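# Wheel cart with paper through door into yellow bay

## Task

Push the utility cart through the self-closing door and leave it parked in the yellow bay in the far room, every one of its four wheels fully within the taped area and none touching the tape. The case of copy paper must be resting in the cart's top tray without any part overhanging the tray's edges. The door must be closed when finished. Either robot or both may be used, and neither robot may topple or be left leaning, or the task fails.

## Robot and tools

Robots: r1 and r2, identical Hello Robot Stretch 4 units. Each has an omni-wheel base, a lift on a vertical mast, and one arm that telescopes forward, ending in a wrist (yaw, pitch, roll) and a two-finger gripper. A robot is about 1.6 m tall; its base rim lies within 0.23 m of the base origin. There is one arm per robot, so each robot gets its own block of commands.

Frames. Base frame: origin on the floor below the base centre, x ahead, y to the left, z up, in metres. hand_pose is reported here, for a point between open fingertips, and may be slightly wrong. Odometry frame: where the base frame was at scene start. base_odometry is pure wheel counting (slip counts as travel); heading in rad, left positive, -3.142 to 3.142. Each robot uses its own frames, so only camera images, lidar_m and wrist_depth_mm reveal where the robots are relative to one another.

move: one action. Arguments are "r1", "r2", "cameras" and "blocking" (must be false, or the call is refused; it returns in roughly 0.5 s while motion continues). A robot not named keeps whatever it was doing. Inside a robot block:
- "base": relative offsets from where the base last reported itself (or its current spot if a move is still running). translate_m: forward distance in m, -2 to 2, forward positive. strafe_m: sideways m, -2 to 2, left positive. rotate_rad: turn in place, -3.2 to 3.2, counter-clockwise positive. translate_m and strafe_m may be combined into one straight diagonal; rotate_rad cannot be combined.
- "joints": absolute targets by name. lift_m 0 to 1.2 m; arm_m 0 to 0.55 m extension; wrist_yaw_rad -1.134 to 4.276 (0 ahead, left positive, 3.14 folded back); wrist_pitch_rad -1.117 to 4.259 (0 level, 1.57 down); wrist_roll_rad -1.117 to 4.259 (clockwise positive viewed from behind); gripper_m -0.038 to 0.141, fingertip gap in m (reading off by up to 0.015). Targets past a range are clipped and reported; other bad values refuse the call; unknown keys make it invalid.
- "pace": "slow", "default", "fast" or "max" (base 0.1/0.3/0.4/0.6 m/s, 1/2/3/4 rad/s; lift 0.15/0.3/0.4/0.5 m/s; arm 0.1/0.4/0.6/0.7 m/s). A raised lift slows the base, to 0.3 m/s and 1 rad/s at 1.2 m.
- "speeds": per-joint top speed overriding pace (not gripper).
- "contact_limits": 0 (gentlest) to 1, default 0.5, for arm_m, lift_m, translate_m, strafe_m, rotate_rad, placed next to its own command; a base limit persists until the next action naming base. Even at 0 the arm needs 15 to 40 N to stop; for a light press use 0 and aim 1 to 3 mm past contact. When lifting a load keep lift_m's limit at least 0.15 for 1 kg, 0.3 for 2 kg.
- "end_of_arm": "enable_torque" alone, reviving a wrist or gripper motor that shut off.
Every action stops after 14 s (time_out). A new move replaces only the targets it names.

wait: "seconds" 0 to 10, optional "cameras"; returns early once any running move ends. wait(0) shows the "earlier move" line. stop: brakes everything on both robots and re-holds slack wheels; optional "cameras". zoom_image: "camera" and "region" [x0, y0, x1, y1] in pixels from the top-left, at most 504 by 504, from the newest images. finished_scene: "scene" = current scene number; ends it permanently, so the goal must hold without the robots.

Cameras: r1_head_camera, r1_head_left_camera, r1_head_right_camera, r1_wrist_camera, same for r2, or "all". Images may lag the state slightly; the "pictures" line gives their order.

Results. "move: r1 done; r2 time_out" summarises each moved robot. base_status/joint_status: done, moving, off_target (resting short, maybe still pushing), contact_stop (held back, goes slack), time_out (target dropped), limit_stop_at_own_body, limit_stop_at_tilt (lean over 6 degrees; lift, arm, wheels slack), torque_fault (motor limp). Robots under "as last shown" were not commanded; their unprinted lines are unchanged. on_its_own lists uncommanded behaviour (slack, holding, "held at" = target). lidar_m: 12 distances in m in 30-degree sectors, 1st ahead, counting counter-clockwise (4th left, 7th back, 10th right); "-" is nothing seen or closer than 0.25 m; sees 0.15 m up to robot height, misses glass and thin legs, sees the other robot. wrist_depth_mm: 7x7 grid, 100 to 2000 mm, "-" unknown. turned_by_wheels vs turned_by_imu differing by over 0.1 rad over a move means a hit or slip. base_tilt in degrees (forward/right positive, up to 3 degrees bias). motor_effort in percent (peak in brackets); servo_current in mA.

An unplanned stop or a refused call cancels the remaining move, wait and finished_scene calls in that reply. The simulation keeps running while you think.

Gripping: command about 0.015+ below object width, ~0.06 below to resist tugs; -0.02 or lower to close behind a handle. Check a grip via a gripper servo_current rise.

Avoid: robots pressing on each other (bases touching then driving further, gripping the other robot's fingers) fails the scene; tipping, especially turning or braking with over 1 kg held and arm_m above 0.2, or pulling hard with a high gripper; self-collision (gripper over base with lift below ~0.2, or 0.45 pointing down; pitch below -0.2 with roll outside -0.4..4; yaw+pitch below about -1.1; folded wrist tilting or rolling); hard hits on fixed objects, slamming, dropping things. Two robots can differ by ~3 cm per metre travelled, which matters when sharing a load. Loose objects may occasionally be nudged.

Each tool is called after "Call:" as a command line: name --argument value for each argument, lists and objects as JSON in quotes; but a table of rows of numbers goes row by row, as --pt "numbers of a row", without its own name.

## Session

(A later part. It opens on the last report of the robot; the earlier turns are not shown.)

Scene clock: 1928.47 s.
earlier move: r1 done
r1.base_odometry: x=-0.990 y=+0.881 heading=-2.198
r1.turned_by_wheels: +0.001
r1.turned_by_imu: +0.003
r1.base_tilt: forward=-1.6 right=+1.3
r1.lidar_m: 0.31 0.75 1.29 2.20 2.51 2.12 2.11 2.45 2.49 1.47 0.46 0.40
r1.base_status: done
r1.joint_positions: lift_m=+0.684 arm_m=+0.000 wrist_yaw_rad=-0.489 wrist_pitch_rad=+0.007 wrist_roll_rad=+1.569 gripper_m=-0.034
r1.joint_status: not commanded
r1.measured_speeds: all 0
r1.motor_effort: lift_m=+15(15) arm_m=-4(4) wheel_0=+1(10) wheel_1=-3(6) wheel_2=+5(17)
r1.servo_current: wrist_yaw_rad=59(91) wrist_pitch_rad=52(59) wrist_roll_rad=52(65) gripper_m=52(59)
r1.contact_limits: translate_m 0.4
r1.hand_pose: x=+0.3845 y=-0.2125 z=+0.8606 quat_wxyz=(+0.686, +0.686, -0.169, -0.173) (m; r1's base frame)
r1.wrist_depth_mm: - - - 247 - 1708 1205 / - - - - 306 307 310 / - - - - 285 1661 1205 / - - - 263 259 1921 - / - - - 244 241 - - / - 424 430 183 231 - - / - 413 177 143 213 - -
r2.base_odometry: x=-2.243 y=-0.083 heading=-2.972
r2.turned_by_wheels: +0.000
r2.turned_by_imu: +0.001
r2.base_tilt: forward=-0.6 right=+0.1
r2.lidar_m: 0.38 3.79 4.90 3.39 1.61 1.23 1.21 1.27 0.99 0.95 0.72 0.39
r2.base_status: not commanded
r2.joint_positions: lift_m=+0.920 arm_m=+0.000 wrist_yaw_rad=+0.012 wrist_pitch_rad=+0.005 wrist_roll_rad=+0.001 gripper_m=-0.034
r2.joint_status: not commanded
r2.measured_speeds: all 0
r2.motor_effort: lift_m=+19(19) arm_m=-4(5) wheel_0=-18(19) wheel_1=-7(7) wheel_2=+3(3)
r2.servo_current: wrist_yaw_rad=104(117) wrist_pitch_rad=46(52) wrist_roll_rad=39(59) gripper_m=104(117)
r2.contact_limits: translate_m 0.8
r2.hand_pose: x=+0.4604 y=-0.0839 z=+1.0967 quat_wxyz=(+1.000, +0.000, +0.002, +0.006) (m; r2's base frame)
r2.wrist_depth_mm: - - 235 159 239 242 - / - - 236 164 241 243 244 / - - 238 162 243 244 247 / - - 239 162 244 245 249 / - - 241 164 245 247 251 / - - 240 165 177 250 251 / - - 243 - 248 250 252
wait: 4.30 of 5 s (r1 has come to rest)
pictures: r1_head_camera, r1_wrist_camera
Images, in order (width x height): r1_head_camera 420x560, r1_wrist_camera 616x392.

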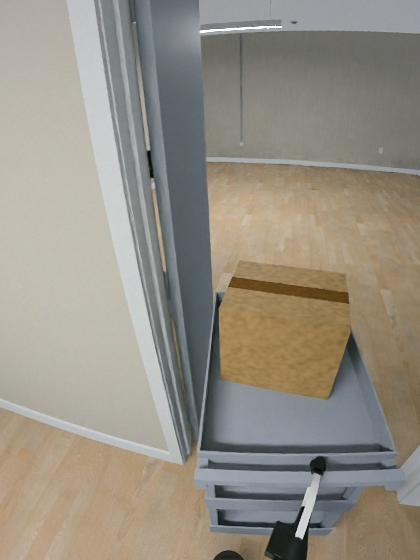

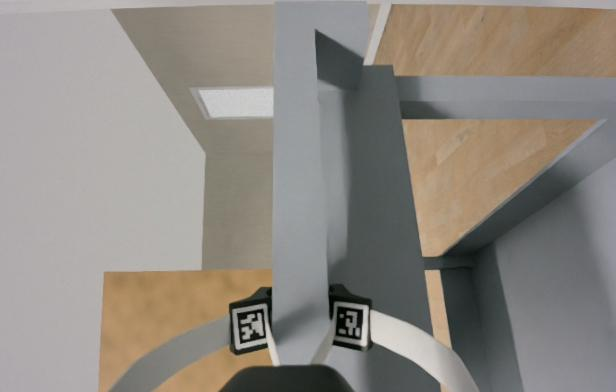

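Call:
move --blocking false --cameras '[]' --r1 '{"base":{"translate_m":-0.55,"strafe_m":0.0},"pace":"slow","contact_limits":{"translate_m":0.4}}'

Call:
wait --seconds 7 --cameras '["r1_head_camera", "r1_wrist_camera"]'

Scene clock: 1942.37 s.
move: r1 moving
r1.base_odometry: x=-0.982 y=+0.891 heading=-2.198
r1.turned_by_wheels: +0.001
r1.turned_by_imu: +0.001
r1.base_tilt: forward=-1.5 right=+1.2
r1.lidar_m: 0.32 0.75 1.30 2.20 2.48 2.11 2.10 2.40 2.48 1.51 0.46 0.40
r1.base_status: translate_m moving; strafe_m moving
r1.joint_positions: lift_m=+0.684 arm_m=+0.000 wrist_yaw_rad=-0.489 wrist_pitch_rad=+0.007 wrist_roll_rad=+1.569 gripper_m=-0.034
r1.joint_status: not commanded
r1.measured_speeds: translate_m=-0.049 strafe_m=+0.000 rotate_rad=+0.000 lift_m=+0.000 arm_m=+0.000 wrist_yaw_rad=+0.000 wrist_pitch_rad=+0.000 wrist_roll_rad=+0.000
r1.motor_effort: lift_m=+15(15) arm_m=-4(4) wheel_0=-5(5) wheel_1=-4(7) wheel_2=+12(12)
r1.servo_current: wrist_yaw_rad=85(85) wrist_pitch_rad=46(52) wrist_roll_rad=39(59) gripper_m=52(59)
r1.contact_limits: translate_m 0.4
r1.hand_pose: x=+0.3845 y=-0.2125 z=+0.8606 quat_wxyz=(+0.686, +0.686, -0.169, -0.173) (m; r1's base frame)
r1.wrist_depth_mm: - - - 248 - 1661 1182 / - - - - 306 309 309 / - - - - 281 1618 1229 / - - - 263 259 1863 - / - - - 244 241 - - / - 421 421 182 229 - - / - 413 177 143 213 - -
r2: as last shown
r2.turned_by_imu: +0.000
r2.base_tilt: forward=-0.7 right=+0.1
r2.lidar_m: 0.41 3.83 4.93 3.40 1.60 1.26 1.22 1.26 0.98 0.98 0.70 0.40
r2.motor_effort: lift_m=+19(19) arm_m=-4(4) wheel_0=-18(19) wheel_1=-7(7) wheel_2=+3(3)
r2.servo_current: wrist_yaw_rad=98(111) wrist_pitch_rad=39(52) wrist_roll_rad=46(52) gripper_m=104(104)
r2.contact_limits: translate_m 0.8
r2.wrist_depth_mm: - - 235 160 239 241 - / - - 236 164 241 242 246 / - - 238 161 241 243 247 / - - 239 162 244 245 248 / - - 241 164 245 247 248 / - - 241 164 176 249 251 / - - 244 - 248 250 252
pictures: none
No camera images: "cameras" was empty.

Scene clock: 1948.63 s.
earlier move: r1 done
r1.base_odometry: x=-0.667 y=+1.326 heading=-2.198
r1.turned_by_wheels: +0.000
r1.turned_by_imu: +0.002
r1.base_tilt: forward=-1.6 right=+1.3
r1.lidar_m: 0.31 1.38 2.28 2.34 1.91 1.56 1.57 1.82 2.38 2.37 0.46 0.41
r1.base_status: done
r1.joint_positions: lift_m=+0.684 arm_m=+0.000 wrist_yaw_rad=-0.489 wrist_pitch_rad=+0.007 wrist_roll_rad=+1.569 gripper_m=-0.034
r1.joint_status: not commanded
r1.measured_speeds: all 0
r1.motor_effort: lift_m=+15(15) arm_m=-4(4) wheel_0=+0(5) wheel_1=-3(7) wheel_2=+4(12)
r1.servo_current: wrist_yaw_rad=65(98) wrist_pitch_rad=46(59) wrist_roll_rad=52(78) gripper_m=52(59)
r1.contact_limits: translate_m 0.4
r1.hand_pose: x=+0.3845 y=-0.2125 z=+0.8606 quat_wxyz=(+0.686, +0.686, -0.169, -0.173) (m; r1's base frame)
r1.wrist_depth_mm: - - - - - - 1138 / - - - - 301 307 309 / - - - - 273 - - / - - - 260 258 1863 - / - - - 242 242 - - / - 427 427 181 230 - - / - 413 177 143 213 - -
r2.base_odometry: x=-2.243 y=-0.083 heading=-2.972
r2.turned_by_wheels: +0.000
r2.turned_by_imu: +0.001
r2.base_tilt: forward=-0.6 right=+0.1
r2.lidar_m: 0.36 3.81 4.90 3.44 1.61 1.22 1.22 1.26 1.00 0.96 0.71 0.41
r2.base_status: not commanded
r2.joint_positions: lift_m=+0.920 arm_m=+0.000 wrist_yaw_rad=+0.012 wrist_pitch_rad=+0.005 wrist_roll_rad=+0.001 gripper_m=-0.034
r2.joint_status: not commanded
r2.measured_speeds: all 0
r2.motor_effort: lift_m=+19(19) arm_m=-4(5) wheel_0=-18(19) wheel_1=-7(8) wheel_2=+3(3)
r2.servo_current: wrist_yaw_rad=85(117) wrist_pitch_rad=46(52) wrist_roll_rad=39(59) gripper_m=104(111)
r2.contact_limits: translate_m 0.8
r2.hand_pose: x=+0.4604 y=-0.0839 z=+1.0967 quat_wxyz=(+1.000, +0.000, +0.002, +0.006) (m; r2's base frame)
r2.wrist_depth_mm: - - 236 159 239 241 - / - - 236 165 240 244 245 / - - 238 162 242 244 247 / - - 239 162 244 245 249 / - - 242 163 245 248 249 / - - 242 164 176 248 251 / - - 243 - 247 250 252
wait: 6.27 of 7 s (r1 has come to rest)
pictures: r1_head_camera, r1_wrist_camera
Images, in order (width x height): r1_head_camera 420x560, r1_wrist_camera 616x392.

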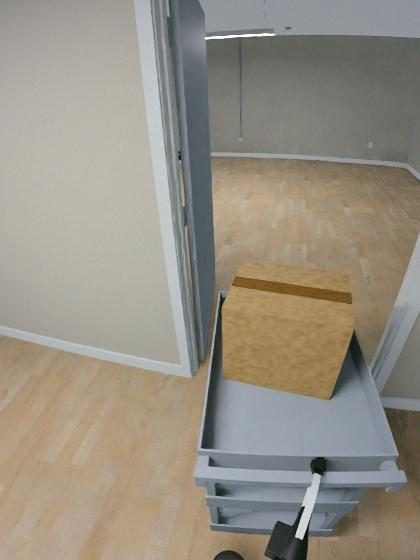

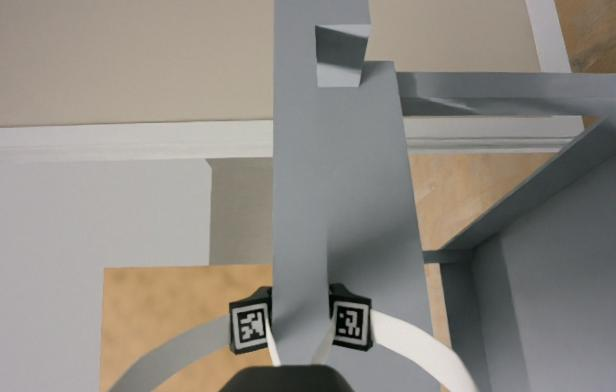

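Call:
move --blocking false --cameras '[]' --r1 '{"base":{"translate_m":-0.7,"strafe_m":-0.035},"pace":"slow","contact_limits":{"translate_m":0.4}}'

Call:
wait --seconds 8 --cameras '["r1_head_camera", "r1_wrist_camera"]'

Scene clock: 1955.83 s.
move: r1 moving
r1.base_odometry: x=-0.660 y=+1.337 heading=-2.198
r1.turned_by_wheels: +0.000
r1.turned_by_imu: +0.000
r1.base_tilt: forward=-1.6 right=+1.2
r1.lidar_m: 0.33 1.37 2.32 2.32 1.88 1.56 1.57 1.82 2.37 2.36 0.44 0.39
r1.base_status: translate_m moving; strafe_m moving
r1.joint_positions: lift_m=+0.684 arm_m=+0.000 wrist_yaw_rad=-0.489 wrist_pitch_rad=+0.007 wrist_roll_rad=+1.569 gripper_m=-0.034
r1.joint_status: not commanded
r1.measured_speeds: translate_m=-0.049 strafe_m=-0.003 rotate_rad=-0.001 lift_m=+0.000 arm_m=+0.000 wrist_yaw_rad=+0.000 wrist_pitch_rad=+0.000 wrist_roll_rad=+0.000
r1.motor_effort: lift_m=+15(15) arm_m=-4(4) wheel_0=-1(4) wheel_1=-2(5) wheel_2=+10(11)
r1.servo_current: wrist_yaw_rad=78(85) wrist_pitch_rad=46(52) wrist_roll_rad=52(59) gripper_m=52(59)
r1.contact_limits: translate_m 0.4
r1.hand_pose: x=+0.3845 y=-0.2125 z=+0.8606 quat_wxyz=(+0.686, +0.686, -0.169, -0.173) (m; r1's base frame)
r1.wrist_depth_mm: - - - - - - 1138 / - - - - 298 304 309 / - - - - 271 - - / - - - 260 258 1808 - / - - - 242 240 - - / - 424 427 182 230 - - / - 415 177 156 215 - -
r2: as last shown
r2.turned_by_imu: +0.000
r2.base_tilt: forward=-0.7 right=+0.1
r2.lidar_m: 0.39 3.76 4.93 3.40 1.61 1.25 1.21 1.26 0.98 0.96 0.68 0.39
r2.motor_effort: lift_m=+19(19) arm_m=-4(4) wheel_0=-18(19) wheel_1=-7(7) wheel_2=+3(3)
r2.servo_current: wrist_yaw_rad=111(111) wrist_pitch_rad=46(46) wrist_roll_rad=46(52) gripper_m=104(111)
r2.contact_limits: translate_m 0.8
r2.wrist_depth_mm: - - 235 160 239 241 - / - - 236 165 240 243 246 / - - 238 161 242 244 246 / - - 239 162 243 247 247 / - - 240 163 244 247 251 / - - 241 164 177 249 252 / - - 243 - 249 249 253
pictures: none
No camera images: "cameras" was empty.

Scene clock: 1963.63 s.
earlier move: r1 done
r1.base_odometry: x=-0.285 y=+1.913 heading=-2.198
r1.turned_by_wheels: +0.000
r1.turned_by_imu: +0.003
r1.base_tilt: forward=-1.6 right=+1.3
r1.lidar_m: 0.29 2.12 2.53 1.99 1.07 0.90 0.89 1.05 1.81 2.20 0.44 0.39
r1.base_status: done
r1.joint_positions: lift_m=+0.684 arm_m=+0.000 wrist_yaw_rad=-0.489 wrist_pitch_rad=+0.007 wrist_roll_rad=+1.569 gripper_m=-0.034
r1.joint_status: not commanded
r1.measured_speeds: all 0
r1.motor_effort: lift_m=+15(15) arm_m=-4(4) wheel_0=+0(4) wheel_1=-3(6) wheel_2=+6(13)
r1.servo_current: wrist_yaw_rad=78(98) wrist_pitch_rad=59(59) wrist_roll_rad=59(78) gripper_m=52(65)
r1.contact_limits: translate_m 0.4
r1.hand_pose: x=+0.3845 y=-0.2125 z=+0.8606 quat_wxyz=(+0.686, +0.686, -0.169, -0.173) (m; r1's base frame)
r1.wrist_depth_mm: - - - 245 - 1708 1182 / - - - - 303 307 314 / - - - - 282 1618 1205 / - - - 200 259 1708 - / 1661 - - 243 245 - - / - 424 430 182 229 - - / - 410 177 142 213 - -
r2.base_odometry: x=-2.243 y=-0.083 heading=-2.972
r2.turned_by_wheels: +0.000
r2.turned_by_imu: +0.001
r2.base_tilt: forward=-0.6 right=+0.1
r2.lidar_m: 0.40 3.80 4.90 3.43 1.62 1.25 1.23 1.28 0.98 0.95 0.70 0.40
r2.base_status: not commanded
r2.joint_positions: lift_m=+0.920 arm_m=+0.000 wrist_yaw_rad=+0.012 wrist_pitch_rad=+0.005 wrist_roll_rad=+0.001 gripper_m=-0.034
r2.joint_status: not commanded
r2.measured_speeds: all 0
r2.motor_effort: lift_m=+19(19) arm_m=-4(5) wheel_0=-18(19) wheel_1=-7(7) wheel_2=+3(3)
r2.servo_current: wrist_yaw_rad=91(117) wrist_pitch_rad=46(52) wrist_roll_rad=33(65) gripper_m=104(117)
r2.contact_limits: translate_m 0.8
r2.hand_pose: x=+0.4604 y=-0.0839 z=+1.0967 quat_wxyz=(+1.000, +0.000, +0.002, +0.006) (m; r2's base frame)
r2.wrist_depth_mm: - - 236 159 238 242 - / - - 236 165 241 242 245 / - - 237 161 242 244 247 / - - 240 162 244 247 249 / - - 241 164 244 247 249 / - - 241 164 176 248 251 / - - 244 - 249 249 253
wait: 7.80 of 8 s (r1 has come to rest)
pictures: r1_head_camera, r1_wrist_camera
Images, in order (width x height): r1_head_camera 420x560, r1_wrist_camera 616x392.

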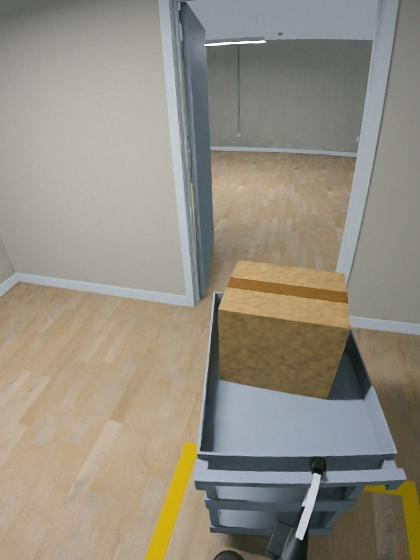

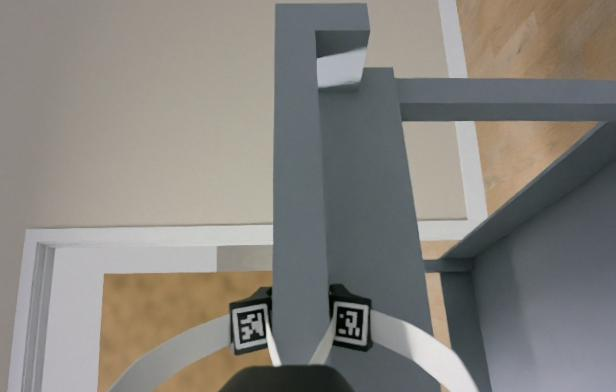

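Call:
move --blocking false --cameras '[]' --r1 '{"base":{"translate_m":-0.44,"strafe_m":-0.02},"pace":"slow","contact_limits":{"translate_m":0.3}}'

Call:
wait --seconds 6 --cameras '["r1_head_camera", "r1_wrist_camera"]'

Scene clock: 1983.57 s.
move: r1 moving
r1.base_odometry: x=-0.278 y=+1.924 heading=-2.197
r1.turned_by_wheels: +0.000
r1.turned_by_imu: +0.000
r1.base_tilt: forward=-1.6 right=+1.3
r1.lidar_m: 0.33 2.14 2.51 1.93 1.07 0.91 0.87 1.02 1.76 2.18 0.46 0.38
r1.base_status: translate_m moving; strafe_m moving
r1.joint_positions: lift_m=+0.684 arm_m=+0.000 wrist_yaw_rad=-0.489 wrist_pitch_rad=+0.007 wrist_roll_rad=+1.569 gripper_m=-0.034
r1.joint_status: not commanded
r1.measured_speeds: translate_m=-0.048 strafe_m=-0.002 rotate_rad=+0.000 lift_m=+0.000 arm_m=+0.000 wrist_yaw_rad=+0.000 wrist_pitch_rad=+0.000 wrist_roll_rad=+0.000
r1.motor_effort: lift_m=+15(15) arm_m=-4(4) wheel_0=-3(4) wheel_1=-3(6) wheel_2=+10(13)
r1.servo_current: wrist_yaw_rad=65(85) wrist_pitch_rad=52(52) wrist_roll_rad=26(72) gripper_m=52(59)
r1.contact_limits: translate_m 0.3
r1.hand_pose: x=+0.3845 y=-0.2125 z=+0.8606 quat_wxyz=(+0.686, +0.686, -0.169, -0.173) (m; r1's base frame)
r1.wrist_depth_mm: - - - 245 - 1661 1205 / - - - - 303 309 312 / - - - - 283 1708 1229 / - - - 200 260 1708 - / 1756 - - 242 244 - - / - 427 424 183 232 - - / - 413 176 142 213 - -
r2: as last shown
r2.turned_by_imu: +0.000
r2.lidar_m: 0.39 3.76 4.90 3.43 1.59 1.24 1.21 1.27 0.99 0.96 0.70 0.41
r2.motor_effort: lift_m=+19(19) arm_m=-4(4) wheel_0=-18(19) wheel_1=-7(7) wheel_2=+3(3)
r2.servo_current: wrist_yaw_rad=98(104) wrist_pitch_rad=46(52) wrist_roll_rad=52(59) gripper_m=111(117)
r2.contact_limits: translate_m 0.8
r2.wrist_depth_mm: - - 236 159 239 241 - / - - 236 165 241 244 245 / - - 238 161 242 244 247 / - - 240 163 243 245 248 / - - 240 163 244 247 250 / - - 242 165 177 249 252 / - - 244 - 249 250 253
pictures: none
No camera images: "cameras" was empty.

Scene clock: 1988.77 s.
earlier move: r1 done
r1.base_odometry: x=-0.043 y=+2.281 heading=-2.198
r1.turned_by_wheels: +0.000
r1.turned_by_imu: +0.001
r1.base_tilt: forward=-1.6 right=+1.3
r1.lidar_m: 0.31 2.62 2.67 1.07 0.58 0.47 0.48 0.58 0.98 2.09 0.47 0.38
r1.base_status: done
r1.joint_positions: lift_m=+0.684 arm_m=+0.000 wrist_yaw_rad=-0.489 wrist_pitch_rad=+0.007 wrist_roll_rad=+1.569 gripper_m=-0.034
r1.joint_status: not commanded
r1.measured_speeds: all 0
r1.motor_effort: lift_m=+15(15) arm_m=-4(4) wheel_0=+0(6) wheel_1=-2(7) wheel_2=+3(13)
r1.servo_current: wrist_yaw_rad=72(98) wrist_pitch_rad=52(59) wrist_roll_rad=52(78) gripper_m=52(59)
r1.contact_limits: translate_m 0.3
r1.hand_pose: x=+0.3845 y=-0.2126 z=+0.8606 quat_wxyz=(+0.686, +0.686, -0.169, -0.173) (m; r1's base frame)
r1.wrist_depth_mm: - - - - - 1708 1205 / - - - - 309 315 317 / - - - - 290 1576 1229 / - - - 263 262 1756 - / - - - 246 245 820 - / - 424 424 181 229 - - / 1921 410 177 142 212 - -
r2.base_odometry: x=-2.243 y=-0.083 heading=-2.972
r2.turned_by_wheels: +0.000
r2.turned_by_imu: +0.001
r2.base_tilt: forward=-0.6 right=+0.1
r2.lidar_m: 0.40 3.79 4.90 3.44 1.57 1.26 1.22 1.27 0.98 0.96 0.72 0.42
r2.base_status: not commanded
r2.joint_positions: lift_m=+0.920 arm_m=+0.000 wrist_yaw_rad=+0.012 wrist_pitch_rad=+0.005 wrist_roll_rad=+0.001 gripper_m=-0.034
r2.joint_status: not commanded
r2.measured_speeds: all 0
r2.motor_effort: lift_m=+19(19) arm_m=-4(5) wheel_0=-18(19) wheel_1=-7(7) wheel_2=+3(4)
r2.servo_current: wrist_yaw_rad=98(117) wrist_pitch_rad=46(52) wrist_roll_rad=46(65) gripper_m=104(117)
r2.contact_limits: translate_m 0.8
r2.hand_pose: x=+0.4604 y=-0.0839 z=+1.0967 quat_wxyz=(+1.000, +0.000, +0.002, +0.006) (m; r2's base frame)
r2.wrist_depth_mm: - - 235 159 239 241 - / - - 236 164 240 244 244 / - - 238 162 243 243 246 / - - 239 162 244 246 248 / - - 241 163 244 247 249 / - - 240 165 177 249 252 / - - 243 - 249 249 252
wait: 5.20 of 6 s (r1 has come to rest)
pictures: r1_head_camera, r1_wrist_camera
Images, in order (width x height): r1_head_camera 420x560, r1_wrist_camera 616x392.

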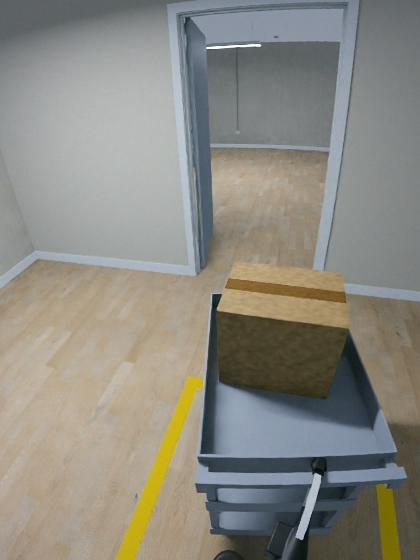

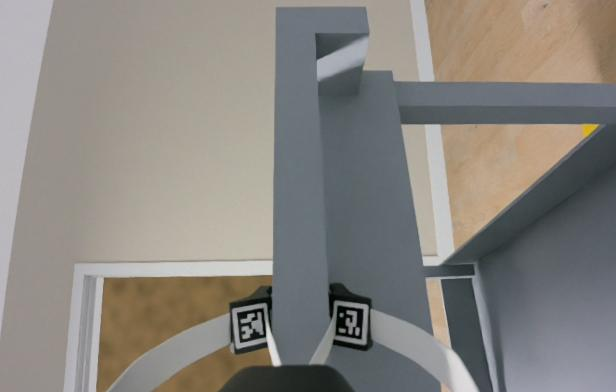

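Call:
move --blocking false --cameras '[]' --r1 '{"base":{"translate_m":-0.10,"strafe_m":0.0},"pace":"slow","contact_limits":{"translate_m":0.3}}'

Call:
wait --seconds 3 --cameras '["r1_head_camera"]'

Scene clock: 1999.13 s.
move: r1 moving
r1.base_odometry: x=-0.036 y=+2.291 heading=-2.198
r1.turned_by_wheels: +0.000
r1.turned_by_imu: +0.000
r1.base_tilt: forward=-1.6 right=+1.2
r1.lidar_m: 0.33 2.61 2.65 1.05 0.56 0.48 0.48 0.55 0.99 2.08 0.47 0.37
r1.base_status: translate_m moving; strafe_m moving
r1.joint_positions: lift_m=+0.684 arm_m=+0.000 wrist_yaw_rad=-0.489 wrist_pitch_rad=+0.007 wrist_roll_rad=+1.569 gripper_m=-0.034
r1.joint_status: not commanded
r1.measured_speeds: translate_m=-0.049 strafe_m=+0.000 rotate_rad=-0.003 lift_m=+0.000 arm_m=+0.000 wrist_yaw_rad=+0.000 wrist_pitch_rad=+0.000 wrist_roll_rad=+0.000
r1.motor_effort: lift_m=+15(15) arm_m=-4(4) wheel_0=-4(4) wheel_1=-2(5) wheel_2=+9(11)
r1.servo_current: wrist_yaw_rad=65(78) wrist_pitch_rad=46(59) wrist_roll_rad=39(59) gripper_m=59(59)
r1.contact_limits: translate_m 0.3
r1.hand_pose: x=+0.3845 y=-0.2126 z=+0.8606 quat_wxyz=(+0.686, +0.686, -0.169, -0.173) (m; r1's base frame)
r1.wrist_depth_mm: - - - - - 1708 1182 / - - - - 309 312 317 / - - - - 289 1576 1205 / - - - 262 263 1756 - / - - - 244 244 809 - / - 427 424 181 230 - - / 1983 413 177 141 212 - -
r2: as last shown
r2.turned_by_imu: +0.000
r2.lidar_m: 0.39 3.78 4.91 3.44 1.61 1.24 1.21 1.26 0.97 0.96 0.72 0.39
r2.motor_effort: lift_m=+19(19) arm_m=-4(4) wheel_0=-18(19) wheel_1=-7(7) wheel_2=+3(3)
r2.servo_current: wrist_yaw_rad=111(111) wrist_pitch_rad=46(46) wrist_roll_rad=52(59) gripper_m=98(111)
r2.contact_limits: translate_m 0.8
r2.wrist_depth_mm: - - 235 159 238 241 - / - - 236 165 240 242 245 / - - 237 162 242 244 246 / - - 240 162 244 246 248 / - - 241 164 245 248 249 / - - 242 165 177 249 252 / - - 244 - 247 250 252
pictures: none
No camera images: "cameras" was empty.

Scene clock: 2000.90 s.
earlier move: r1 done
r1.base_odometry: x=+0.015 y=+2.362 heading=-2.198
r1.turned_by_wheels: +0.000
r1.turned_by_imu: +0.000
r1.base_tilt: forward=-1.6 right=+1.3
r1.lidar_m: 0.33 2.72 2.68 0.83 0.48 0.40 0.38 0.44 0.80 2.06 0.45 0.38
r1.base_status: done
r1.joint_positions: lift_m=+0.684 arm_m=+0.000 wrist_yaw_rad=-0.493 wrist_pitch_rad=+0.007 wrist_roll_rad=+1.569 gripper_m=-0.034
r1.joint_status: not commanded
r1.measured_speeds: all 0
r1.motor_effort: lift_m=+15(15) arm_m=-4(4) wheel_0=-3(7) wheel_1=-3(5) wheel_2=+4(11)
r1.servo_current: wrist_yaw_rad=46(85) wrist_pitch_rad=46(59) wrist_roll_rad=46(65) gripper_m=46(59)
r1.contact_limits: translate_m 0.3
r1.hand_pose: x=+0.3837 y=-0.2134 z=+0.8606 quat_wxyz=(+0.686, +0.686, -0.170, -0.175) (m; r1's base frame)
r1.wrist_depth_mm: - - - - - 1708 1205 / - - - - 309 317 319 / - - - - 293 1618 1229 / - - - 260 262 1756 - / - - - 245 245 798 - / - 427 424 182 231 - - / - 407 182 141 211 - -
r2.base_odometry: x=-2.243 y=-0.083 heading=-2.972
r2.turned_by_wheels: +0.000
r2.turned_by_imu: +0.000
r2.base_tilt: forward=-0.6 right=+0.1
r2.lidar_m: 0.41 3.78 4.92 3.42 1.61 1.24 1.22 1.27 1.00 0.96 0.73 0.37
r2.base_status: not commanded
r2.joint_positions: lift_m=+0.920 arm_m=+0.000 wrist_yaw_rad=+0.012 wrist_pitch_rad=+0.005 wrist_roll_rad=+0.001 gripper_m=-0.034
r2.joint_status: not commanded
r2.measured_speeds: all 0
r2.on_its_own: wrist_yaw_rad is at rest, and its servo_current (117 mA) is outside its rest range (0 to 104 mA)
r2.motor_effort: lift_m=+19(19) arm_m=-4(4) wheel_0=-18(19) wheel_1=-7(7) wheel_2=+3(3)
r2.servo_current: wrist_yaw_rad=117(117) wrist_pitch_rad=46(52) wrist_roll_rad=46(59) gripper_m=104(111)
r2.contact_limits: translate_m 0.8
r2.hand_pose: x=+0.4604 y=-0.0839 z=+1.0967 quat_wxyz=(+1.000, +0.000, +0.002, +0.006) (m; r2's base frame)
r2.wrist_depth_mm: - - 236 159 239 241 - / - - 236 164 242 243 245 / - - 238 161 242 245 247 / - - 240 163 244 246 248 / - - 241 164 246 247 249 / - - 241 164 177 248 251 / - - 243 - 249 250 253
wait: 1.77 of 3 s (r1 has come to rest)
pictures: r1_head_camera
Images, in order (width x height): r1_head_camera 420x560.

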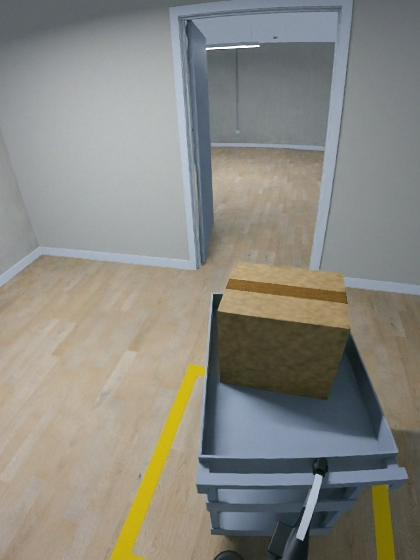

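Call:
zoom_image --camera "r1_head_camera" --region '[60, 350, 420, 560]'

Scaled by 1.400 from the camera's 420x560 image, which has a finer 600x800 frame.

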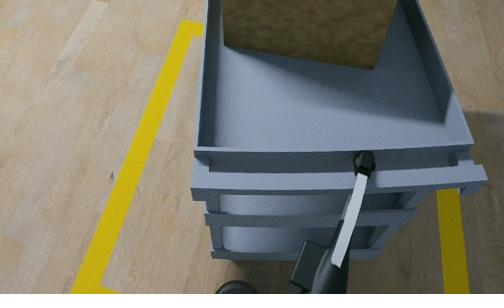

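Call:
move --blocking false --cameras '[]' --r1 '{"joints":{"gripper_m":0.12}}'

Call:
wait --seconds 3 --cameras '["r1_head_camera", "r1_wrist_camera"]'

Scene clock: 2034.73 s.
move: r1 moving
r1.base_odometry: x=+0.016 y=+2.362 heading=-2.198
r1.turned_by_wheels: +0.000
r1.turned_by_imu: +0.000
r1.base_tilt: forward=-1.6 right=+1.3
r1.lidar_m: 0.31 2.73 2.68 0.87 0.47 0.39 0.38 0.46 0.80 2.06 0.46 0.39
r1.base_status: not commanded
r1.joint_positions: lift_m=+0.684 arm_m=+0.000 wrist_yaw_rad=-0.497 wrist_pitch_rad=+0.007 wrist_roll_rad=+1.569 gripper_m=-0.009
r1.joint_status: gripper_m moving
r1.measured_speeds: translate_m=+0.000 strafe_m=+0.000 rotate_rad=+0.000 lift_m=+0.000 arm_m=+0.000 wrist_yaw_rad=-0.004 wrist_pitch_rad=+0.000 wrist_roll_rad=+0.000
r1.motor_effort: lift_m=+15(15) arm_m=-2(4) wheel_0=+0(3) wheel_1=-3(3) wheel_2=+3(5)
r1.servo_current: wrist_yaw_rad=39(59) wrist_pitch_rad=46(52) wrist_roll_rad=46(59) gripper_m=78(78)
r1.contact_limits: translate_m 0.3
r1.hand_pose: x=+0.3826 y=-0.2144 z=+0.8606 quat_wxyz=(+0.685, +0.685, -0.172, -0.176) (m; r1's base frame)
r1.wrist_depth_mm: - - - - - 1708 1229 / - - - - 315 1464 1160 / - - - - 297 1537 1160 / - - - 264 263 1756 - / - - - 248 248 1921 - / - 427 421 185 232 - - / - 410 180 147 215 - -
r2.base_odometry: x=-2.243 y=-0.083 heading=-2.972
r2.turned_by_wheels: +0.000
r2.turned_by_imu: +0.000
r2.base_tilt: forward=-0.7 right=+0.1
r2.lidar_m: 0.40 3.83 4.89 3.42 1.59 1.26 1.22 1.27 0.97 0.96 0.72 0.40
r2.base_status: not commanded
r2.joint_positions: lift_m=+0.920 arm_m=+0.000 wrist_yaw_rad=+0.012 wrist_pitch_rad=+0.005 wrist_roll_rad=+0.001 gripper_m=-0.034
r2.joint_status: not commanded
r2.measured_speeds: all 0
r2.motor_effort: lift_m=+19(19) arm_m=-4(4) wheel_0=-18(18) wheel_1=-7(7) wheel_2=+3(3)
r2.servo_current: wrist_yaw_rad=98(111) wrist_pitch_rad=46(46) wrist_roll_rad=39(52) gripper_m=104(111)
r2.contact_limits: translate_m 0.8
r2.hand_pose: x=+0.4604 y=-0.0839 z=+1.0967 quat_wxyz=(+1.000, +0.000, +0.002, +0.006) (m; r2's base frame)
r2.wrist_depth_mm: - - 236 160 239 242 - / - - 237 164 240 244 245 / - - 238 162 243 244 247 / - - 240 162 244 245 249 / - - 241 164 246 248 250 / - - 241 165 177 249 252 / - - 244 - 249 250 252
pictures: none
No camera images: "cameras" was empty.

Scene clock: 2036.50 s.
earlier move: r1 done
r1.base_odometry: x=+0.016 y=+2.362 heading=-2.198
r1.turned_by_wheels: +0.000
r1.turned_by_imu: +0.000
r1.base_tilt: forward=-1.6 right=+1.2
r1.lidar_m: 0.31 2.73 2.66 0.88 0.44 0.39 0.38 0.47 0.81 2.07 0.49 0.38
r1.base_status: not commanded
r1.joint_positions: lift_m=+0.684 arm_m=+0.000 wrist_yaw_rad=-0.497 wrist_pitch_rad=+0.007 wrist_roll_rad=+1.569 gripper_m=+0.120
r1.joint_status: all done
r1.measured_speeds: all 0
r1.motor_effort: lift_m=+15(15) arm_m=+4(4) wheel_0=+1(3) wheel_1=-3(3) wheel_2=+3(5)
r1.servo_current: wrist_yaw_rad=46(72) wrist_pitch_rad=46(59) wrist_roll_rad=46(59) gripper_m=46(111)
r1.contact_limits: translate_m 0.3
r1.hand_pose: x=+0.3826 y=-0.2144 z=+0.8606 quat_wxyz=(+0.685, +0.685, -0.172, -0.176) (m; r1's base frame)
r1.wrist_depth_mm: - - - - - 1756 1229 / - - - - 315 1464 1160 / - - - - 300 1576 1138 / - - - 263 264 1756 - / - - - 249 249 1921 - / - 430 424 179 235 - - / - 413 180 164 180 - -
r2.base_odometry: x=-2.243 y=-0.083 heading=-2.972
r2.turned_by_wheels: +0.000
r2.turned_by_imu: +0.000
r2.base_tilt: forward=-0.7 right=+0.1
r2.lidar_m: 0.40 3.80 4.91 3.39 1.58 1.25 1.23 1.24 1.00 0.95 0.72 0.40
r2.base_status: not commanded
r2.joint_positions: lift_m=+0.920 arm_m=+0.000 wrist_yaw_rad=+0.012 wrist_pitch_rad=+0.005 wrist_roll_rad=+0.001 gripper_m=-0.034
r2.joint_status: not commanded
r2.measured_speeds: all 0
r2.on_its_own: wrist_yaw_rad is at rest, and its servo_current (117 mA) is outside its rest range (0 to 104 mA)
r2.motor_effort: lift_m=+19(19) arm_m=-4(5) wheel_0=-18(18) wheel_1=-7(7) wheel_2=+3(3)
r2.servo_current: wrist_yaw_rad=117(117) wrist_pitch_rad=46(52) wrist_roll_rad=46(65) gripper_m=104(111)
r2.contact_limits: translate_m 0.8
r2.hand_pose: x=+0.4604 y=-0.0839 z=+1.0967 quat_wxyz=(+1.000, +0.000, +0.002, +0.006) (m; r2's base frame)
r2.wrist_depth_mm: - - 235 160 239 241 - / - - 236 164 241 242 244 / - - 238 162 242 244 246 / - - 239 162 244 246 248 / - - 241 163 245 247 250 / - - 242 165 177 249 252 / - - 243 - 249 251 252
wait: 1.77 of 3 s (r1 has come to rest)
pictures: r1_head_camera, r1_wrist_camera
Images, in order (width x height): r1_head_camera 420x560, r1_wrist_camera 616x392.

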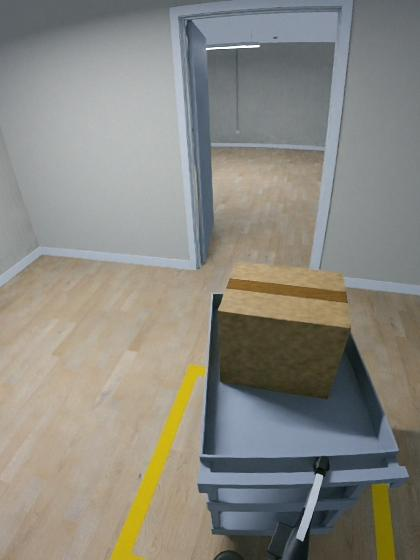

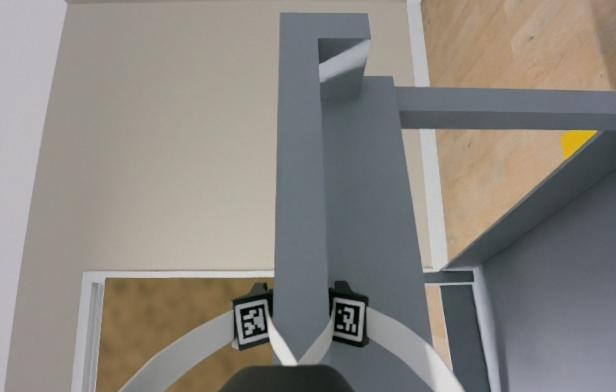

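Call:
wait --seconds 0.3 --cameras '["r1_wrist_camera", "r1_head_camera"]'

Scene clock: 2046.80 s.
r1.base_odometry: x=+0.016 y=+2.362 heading=-2.198
r1.turned_by_wheels: +0.000
r1.turned_by_imu: +0.000
r1.base_tilt: forward=-1.6 right=+1.2
r1.lidar_m: 0.32 2.75 2.67 0.86 0.48 0.38 0.39 0.45 0.80 2.06 0.48 0.39
r1.base_status: not commanded
r1.joint_positions: lift_m=+0.684 arm_m=+0.000 wrist_yaw_rad=-0.497 wrist_pitch_rad=+0.007 wrist_roll_rad=+1.569 gripper_m=+0.120
r1.joint_status: all done
r1.measured_speeds: all 0
r1.motor_effort: lift_m=+15(15) arm_m=+4(4) wheel_0=+1(3) wheel_1=-3(3) wheel_2=+3(5)
r1.servo_current: wrist_yaw_rad=46(72) wrist_pitch_rad=59(59) wrist_roll_rad=78(59) gripper_m=39(111)
r1.contact_limits: translate_m 0.3
r1.hand_pose: x=+0.3826 y=-0.2144 z=+0.8606 quat_wxyz=(+0.685, +0.685, -0.172, -0.176) (m; r1's base frame)
r1.wrist_depth_mm: - - - - - 1708 1229 / - - - - 317 1499 1138 / - - - - 301 1537 1138 / - - - 264 264 1756 - / - - - 250 250 1863 - / - 427 427 179 234 - - / - 415 181 163 180 - -
r2.base_odometry: x=-2.243 y=-0.083 heading=-2.972
r2.turned_by_wheels: +0.000
r2.turned_by_imu: +0.000
r2.base_tilt: forward=-0.6 right=+0.1
r2.lidar_m: 0.40 3.80 4.91 3.41 1.58 1.24 1.22 1.25 0.97 0.96 0.69 0.39
r2.base_status: not commanded
r2.joint_positions: lift_m=+0.920 arm_m=+0.000 wrist_yaw_rad=+0.012 wrist_pitch_rad=+0.005 wrist_roll_rad=+0.001 gripper_m=-0.034
r2.joint_status: not commanded
r2.measured_speeds: all 0
r2.motor_effort: lift_m=+19(19) arm_m=-4(5) wheel_0=-18(18) wheel_1=-7(7) wheel_2=+3(3)
r2.servo_current: wrist_yaw_rad=98(117) wrist_pitch_rad=39(52) wrist_roll_rad=46(65) gripper_m=104(111)
r2.contact_limits: translate_m 0.8
r2.hand_pose: x=+0.4604 y=-0.0839 z=+1.0967 quat_wxyz=(+1.000, +0.000, +0.002, +0.006) (m; r2's base frame)
r2.wrist_depth_mm: - - 236 159 238 240 - / - - 237 165 241 242 245 / - - 238 161 242 244 248 / - - 240 162 244 246 248 / - - 240 164 245 248 250 / - - 241 164 177 249 252 / - - 242 - 248 250 254
wait: 0.30 s; at rest from the start
pictures: r1_head_camera, r1_wrist_camera
Images, in order (width x height): r1_head_camera 420x560, r1_wrist_camera 616x392.

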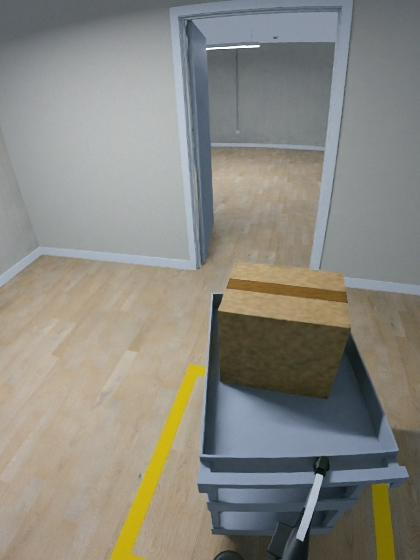

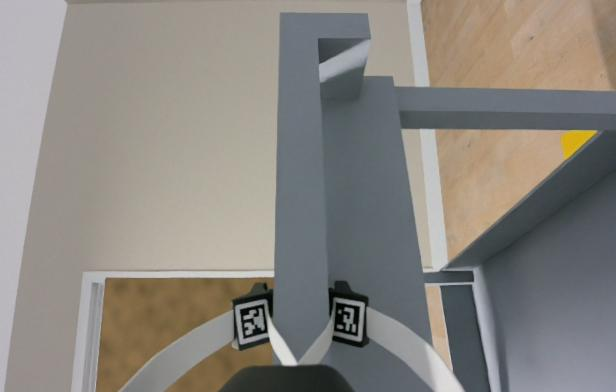

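Call:
move --r1 '{"base": {"translate_m": -0.03, "strafe_m": 0.016}, "pace": "slow", "contact_limits": {"translate_m": 0.3, "strafe_m": 0.3}}' --blocking false --cameras '["r1_wrist_camera", "r1_head_camera"]'

Call:
wait --seconds 1.5 --cameras '["r1_wrist_camera", "r1_head_camera"]'

r1: "contact_limits": translate_m and strafe_m are given together and make one move, which takes one limit: state it under one of them only
Scene clock: 2076.07 s.
r1.base_odometry: x=+0.016 y=+2.362 heading=-2.198
r1.turned_by_wheels: +0.000
r1.turned_by_imu: +0.000
r1.base_tilt: forward=-1.6 right=+1.2
r1.lidar_m: 0.33 2.73 2.67 0.89 0.48 0.37 0.38 0.47 0.80 2.05 0.48 0.39
r1.base_status: not commanded
r1.joint_positions: lift_m=+0.684 arm_m=+0.000 wrist_yaw_rad=-0.497 wrist_pitch_rad=+0.007 wrist_roll_rad=+1.569 gripper_m=+0.120
r1.joint_status: all done
r1.measured_speeds: all 0
r1.motor_effort: lift_m=+15(15) arm_m=+4(4) wheel_0=+1(3) wheel_1=-3(3) wheel_2=+3(5)
r1.servo_current: wrist_yaw_rad=72(72) wrist_pitch_rad=52(59) wrist_roll_rad=39(59) gripper_m=39(111)
r1.contact_limits: translate_m 0.3
r1.hand_pose: x=+0.3826 y=-0.2144 z=+0.8606 quat_wxyz=(+0.685, +0.685, -0.172, -0.176) (m; r1's base frame)
r1.wrist_depth_mm: - - - - - 1708 1205 / - - - - 317 1499 1138 / - - - - 298 1537 1160 / - - - 263 264 1756 - / - - - 250 248 1808 - / - 427 427 179 236 - - / - 415 181 163 180 - -
r2.base_odometry: x=-2.243 y=-0.083 heading=-2.972
r2.turned_by_wheels: +0.000
r2.turned_by_imu: +0.000
r2.base_tilt: forward=-0.7 right=+0.1
r2.lidar_m: 0.41 3.79 4.87 3.41 1.59 1.25 1.23 1.29 0.99 0.95 0.71 0.36
r2.base_status: not commanded
r2.joint_positions: lift_m=+0.920 arm_m=+0.000 wrist_yaw_rad=+0.012 wrist_pitch_rad=+0.005 wrist_roll_rad=+0.001 gripper_m=-0.034
r2.joint_status: not commanded
r2.measured_speeds: all 0
r2.motor_effort: lift_m=+19(19) arm_m=-4(5) wheel_0=-18(18) wheel_1=-7(7) wheel_2=+3(3)
r2.servo_current: wrist_yaw_rad=104(117) wrist_pitch_rad=39(52) wrist_roll_rad=52(65) gripper_m=111(111)
r2.contact_limits: translate_m 0.8
r2.hand_pose: x=+0.4604 y=-0.0839 z=+1.0967 quat_wxyz=(+1.000, +0.000, +0.002, +0.006) (m; r2's base frame)
r2.wrist_depth_mm: - - 236 159 240 241 - / - - 236 164 240 243 245 / - - 238 161 243 245 246 / - - 239 162 243 246 248 / - - 242 163 244 248 250 / - - 242 165 177 248 251 / - - 244 - 248 250 253
pictures: none

not run: a call was refused earlier in this reply.

Call:
move --r1 '{"base": {"translate_m": -0.03, "strafe_m": 0.016}, "pace": "slow", "contact_limits": {"translate_m": 0.3}}' --blocking false --cameras '["r1_wrist_camera", "r1_head_camera"]'

Call:
wait --seconds 1.5 --cameras '["r1_wrist_camera", "r1_head_camera"]'

Scene clock: 2081.27 s.
move: r1 moving
r1.base_odometry: x=+0.028 y=+2.368 heading=-2.198
r1.turned_by_wheels: +0.000
r1.turned_by_imu: -0.001
r1.base_tilt: forward=-1.6 right=+1.3
r1.lidar_m: 0.33 2.73 2.68 0.82 0.45 0.36 0.37 0.45 0.77 2.07 0.45 0.38
r1.base_status: translate_m moving; strafe_m moving
r1.joint_positions: lift_m=+0.684 arm_m=+0.000 wrist_yaw_rad=-0.498 wrist_pitch_rad=+0.003 wrist_roll_rad=+1.569 gripper_m=+0.120
r1.joint_status: not commanded
r1.measured_speeds: translate_m=-0.049 strafe_m=+0.027 rotate_rad=+0.003 lift_m=+0.000 arm_m=+0.000 wrist_yaw_rad=+0.000 wrist_pitch_rad=+0.000 wrist_roll_rad=+0.000
r1.motor_effort: lift_m=+15(15) arm_m=+4(4) wheel_0=-8(8) wheel_1=-4(5) wheel_2=+4(6)
r1.servo_current: wrist_yaw_rad=46(59) wrist_pitch_rad=46(52) wrist_roll_rad=39(59) gripper_m=39(46)
r1.contact_limits: translate_m 0.3
r1.hand_pose: x=+0.3825 y=-0.2145 z=+0.8615 quat_wxyz=(+0.686, +0.685, -0.173, -0.176) (m; r1's base frame)
r1.wrist_depth_mm: - - - - - 1708 1229 / - - - 277 - 1618 1182 / - - - - 327 343 347 / - - - - 293 1808 - / - - - - 264 - - / - 439 445 196 211 186 - / - 421 430 144 234 - -
r2.base_odometry: x=-2.243 y=-0.083 heading=-2.972
r2.turned_by_wheels: +0.000
r2.turned_by_imu: +0.000
r2.base_tilt: forward=-0.6 right=+0.1
r2.lidar_m: 0.42 3.80 4.92 3.44 1.61 1.24 1.22 1.24 0.99 0.96 0.68 0.41
r2.base_status: not commanded
r2.joint_positions: lift_m=+0.920 arm_m=+0.000 wrist_yaw_rad=+0.012 wrist_pitch_rad=+0.005 wrist_roll_rad=+0.001 gripper_m=-0.034
r2.joint_status: not commanded
r2.measured_speeds: all 0
r2.motor_effort: lift_m=+19(19) arm_m=-4(5) wheel_0=-18(18) wheel_1=-7(8) wheel_2=+3(3)
r2.servo_current: wrist_yaw_rad=111(111) wrist_pitch_rad=39(46) wrist_roll_rad=52(59) gripper_m=104(111)
r2.contact_limits: translate_m 0.8
r2.hand_pose: x=+0.4604 y=-0.0839 z=+1.0967 quat_wxyz=(+1.000, +0.000, +0.002, +0.006) (m; r2's base frame)
r2.wrist_depth_mm: - - 236 159 240 241 - / - - 236 164 241 244 245 / - - 238 161 242 245 246 / - - 240 162 243 247 248 / - - 241 164 246 247 250 / - - 240 165 177 248 251 / - - 243 - 249 249 254
pictures: r1_head_camera, r1_wrist_camera
Images, in order (width x height): r1_head_camera 420x560, r1_wrist_camera 616x392.

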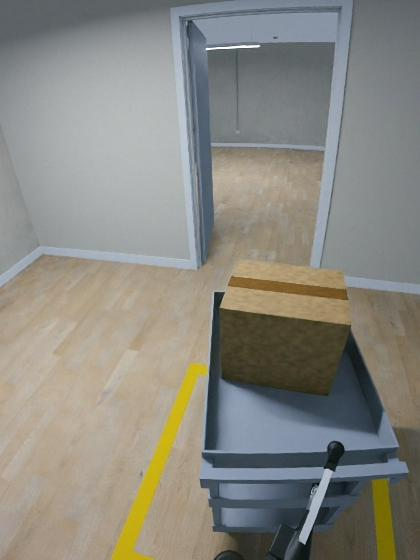

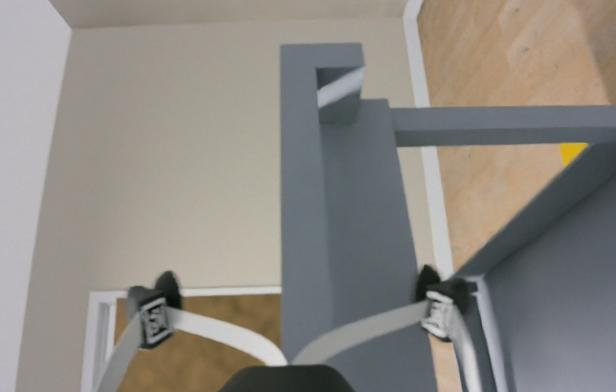

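Scene clock: 2082.13 s.
earlier move: r1 done
r1.base_odometry: x=+0.046 y=+2.377 heading=-2.198
r1.turned_by_wheels: +0.000
r1.turned_by_imu: +0.000
r1.base_tilt: forward=-1.6 right=+1.3
r1.lidar_m: 0.35 2.77 2.68 0.80 0.42 0.34 0.36 0.44 0.73 2.07 0.53 0.36
r1.base_status: done
r1.joint_positions: lift_m=+0.684 arm_m=+0.000 wrist_yaw_rad=-0.498 wrist_pitch_rad=+0.003 wrist_roll_rad=+1.569 gripper_m=+0.120
r1.joint_status: not commanded
r1.measured_speeds: all 0
r1.motor_effort: lift_m=+15(15) arm_m=+4(4) wheel_0=-2(8) wheel_1=-4(6) wheel_2=+2(6)
r1.servo_current: wrist_yaw_rad=59(65) wrist_pitch_rad=39(52) wrist_roll_rad=46(65) gripper_m=39(46)
r1.contact_limits: translate_m 0.3
r1.hand_pose: x=+0.3825 y=-0.2145 z=+0.8615 quat_wxyz=(+0.686, +0.685, -0.173, -0.176) (m; r1's base frame)
r1.wrist_depth_mm: - - - - - 1756 1255 / - - - 293 - 1661 1229 / - - - - 351 1464 455 / - - - - 317 1756 - / - - - - 285 - - / - 473 466 213 194 196 - / - 442 442 145 249 - -
r2.base_odometry: x=-2.243 y=-0.083 heading=-2.972
r2.turned_by_wheels: +0.000
r2.turned_by_imu: +0.000
r2.base_tilt: forward=-0.7 right=+0.1
r2.lidar_m: 0.40 3.81 4.93 3.41 1.61 1.25 1.22 1.23 0.98 0.96 0.71 0.42
r2.base_status: not commanded
r2.joint_positions: lift_m=+0.920 arm_m=+0.000 wrist_yaw_rad=+0.012 wrist_pitch_rad=+0.005 wrist_roll_rad=+0.001 gripper_m=-0.034
r2.joint_status: not commanded
r2.measured_speeds: all 0
r2.motor_effort: lift_m=+19(19) arm_m=-4(5) wheel_0=-18(19) wheel_1=-7(8) wheel_2=+3(3)
r2.servo_current: wrist_yaw_rad=104(111) wrist_pitch_rad=46(52) wrist_roll_rad=33(59) gripper_m=111(111)
r2.contact_limits: translate_m 0.8
r2.hand_pose: x=+0.4604 y=-0.0839 z=+1.0967 quat_wxyz=(+1.000, +0.000, +0.002, +0.006) (m; r2's base frame)
r2.wrist_depth_mm: - - 235 160 239 241 - / - - 237 165 241 243 245 / - - 238 162 241 244 245 / - - 239 162 243 247 247 / - - 241 164 246 248 250 / - - 240 164 177 249 252 / - - 242 - 248 250 254
wait: 0.87 of 1.5 s (r1 has come to rest)
pictures: r1_head_camera, r1_wrist_camera
Images, in order (width x height): r1_head_camera 420x560, r1_wrist_camera 616x392.

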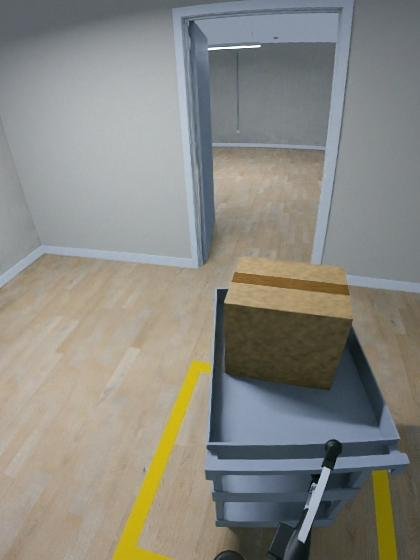

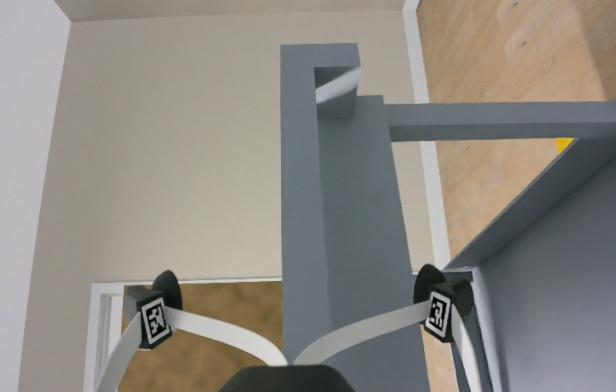

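Call:
move --r1 '{"base": {"translate_m": -0.05, "strafe_m": 0.027}, "pace": "slow", "contact_limits": {"translate_m": 0.3}}' --blocking false --cameras '[]'

Call:
wait --seconds 1.5 --cameras '["r1_wrist_camera", "r1_head_camera"]'

Scene clock: 2086.57 s.
move: r1 moving
r1.base_odometry: x=+0.059 y=+2.383 heading=-2.198
r1.turned_by_wheels: +0.000
r1.turned_by_imu: -0.001
r1.base_tilt: forward=-1.6 right=+1.3
r1.lidar_m: 0.37 2.78 2.68 0.76 0.42 0.35 0.34 0.40 0.71 2.05 0.56 0.39
r1.base_status: translate_m moving; strafe_m moving
r1.joint_positions: lift_m=+0.684 arm_m=+0.000 wrist_yaw_rad=-0.498 wrist_pitch_rad=+0.003 wrist_roll_rad=+1.569 gripper_m=+0.120
r1.joint_status: not commanded
r1.measured_speeds: translate_m=-0.049 strafe_m=+0.027 rotate_rad=-0.001 lift_m=+0.000 arm_m=+0.000 wrist_yaw_rad=+0.000 wrist_pitch_rad=+0.000 wrist_roll_rad=+0.000
r1.motor_effort: lift_m=+15(15) arm_m=+4(4) wheel_0=-7(9) wheel_1=-3(6) wheel_2=+6(6)
r1.servo_current: wrist_yaw_rad=46(52) wrist_pitch_rad=52(52) wrist_roll_rad=59(65) gripper_m=46(46)
r1.contact_limits: translate_m 0.3
r1.hand_pose: x=+0.3825 y=-0.2145 z=+0.8615 quat_wxyz=(+0.686, +0.685, -0.173, -0.176) (m; r1's base frame)
r1.wrist_depth_mm: - - - - - 1708 1205 / - - - 307 - 1618 1160 / - - - - 362 377 366 / - - - - 327 1756 - / - - - - 300 1921 - / - 480 473 224 194 196 - / - 455 459 144 258 - -
r2: as last shown
r2.lidar_m: 0.40 3.82 4.93 3.42 1.61 1.26 1.23 1.29 0.99 0.97 0.71 0.41
r2.motor_effort: lift_m=+19(19) arm_m=-4(4) wheel_0=-18(19) wheel_1=-7(7) wheel_2=+3(3)
r2.servo_current: wrist_yaw_rad=104(117) wrist_pitch_rad=46(52) wrist_roll_rad=39(59) gripper_m=104(111)
r2.contact_limits: translate_m 0.8
r2.wrist_depth_mm: - - 235 159 239 241 - / - - 236 164 240 243 245 / - - 238 162 242 245 247 / - - 239 162 243 246 249 / - - 241 164 245 248 249 / - - 241 164 177 248 251 / - - 244 - 248 251 253
pictures: none
No camera images: "cameras" was empty.

Scene clock: 2087.77 s.
earlier move: r1 done
r1.base_odometry: x=+0.097 y=+2.401 heading=-2.198
r1.turned_by_wheels: +0.000
r1.turned_by_imu: +0.000
r1.base_tilt: forward=-1.6 right=+1.3
r1.lidar_m: 0.41 2.83 2.66 0.69 0.36 0.30 0.30 0.37 0.62 2.07 0.58 0.44
r1.base_status: done
r1.joint_positions: lift_m=+0.684 arm_m=+0.000 wrist_yaw_rad=-0.498 wrist_pitch_rad=+0.003 wrist_roll_rad=+1.569 gripper_m=+0.120
r1.joint_status: not commanded
r1.measured_speeds: all 0
r1.motor_effort: lift_m=+15(15) arm_m=+4(4) wheel_0=-3(9) wheel_1=-3(6) wheel_2=+3(6)
r1.servo_current: wrist_yaw_rad=65(65) wrist_pitch_rad=39(52) wrist_roll_rad=46(65) gripper_m=39(52)
r1.contact_limits: translate_m 0.3
r1.hand_pose: x=+0.3825 y=-0.2145 z=+0.8615 quat_wxyz=(+0.686, +0.685, -0.173, -0.176) (m; r1's base frame)
r1.wrist_depth_mm: - - - - - 1708 1205 / - - - - - 1708 1229 / - - - - 402 413 415 / - - - - - 1863 - / - - - - 347 - - / - 525 521 264 193 196 - / - 496 500 145 300 - -
r2.base_odometry: x=-2.243 y=-0.083 heading=-2.972
r2.turned_by_wheels: +0.000
r2.turned_by_imu: +0.000
r2.base_tilt: forward=-0.6 right=+0.1
r2.lidar_m: 0.41 3.81 4.91 3.45 1.59 1.25 1.21 1.25 0.98 0.96 0.73 0.40
r2.base_status: not commanded
r2.joint_positions: lift_m=+0.920 arm_m=+0.000 wrist_yaw_rad=+0.012 wrist_pitch_rad=+0.005 wrist_roll_rad=+0.001 gripper_m=-0.034
r2.joint_status: not commanded
r2.measured_speeds: all 0
r2.motor_effort: lift_m=+19(19) arm_m=-4(5) wheel_0=-18(19) wheel_1=-7(7) wheel_2=+3(3)
r2.servo_current: wrist_yaw_rad=91(117) wrist_pitch_rad=46(52) wrist_roll_rad=39(59) gripper_m=104(111)
r2.contact_limits: translate_m 0.8
r2.hand_pose: x=+0.4604 y=-0.0839 z=+1.0967 quat_wxyz=(+1.000, +0.000, +0.002, +0.006) (m; r2's base frame)
r2.wrist_depth_mm: - - 236 160 239 242 - / - - 236 165 241 242 245 / - - 238 161 242 244 246 / - - 239 162 244 245 249 / - - 240 164 245 247 249 / - - 240 165 177 249 251 / - - 242 - 249 251 253
wait: 1.20 of 1.5 s (r1 has come to rest)
pictures: r1_head_camera, r1_wrist_camera
Images, in order (width x height): r1_head_camera 420x560, r1_wrist_camera 616x392.

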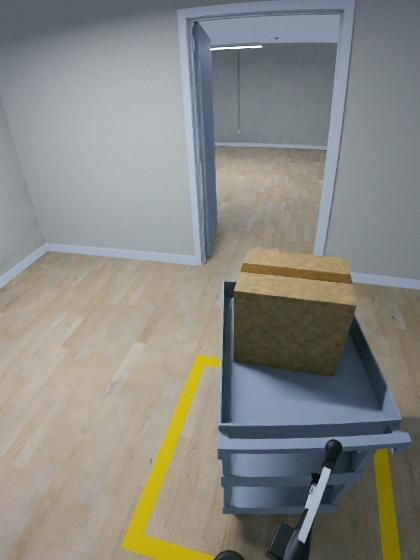

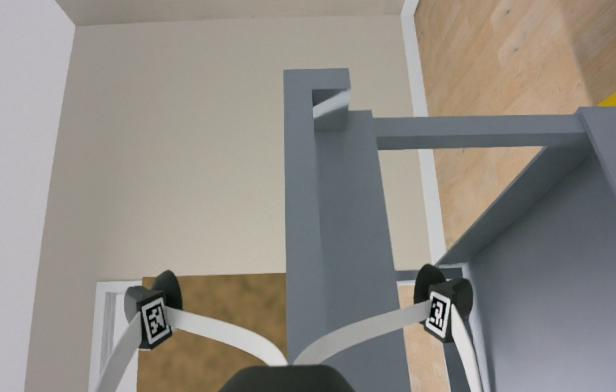

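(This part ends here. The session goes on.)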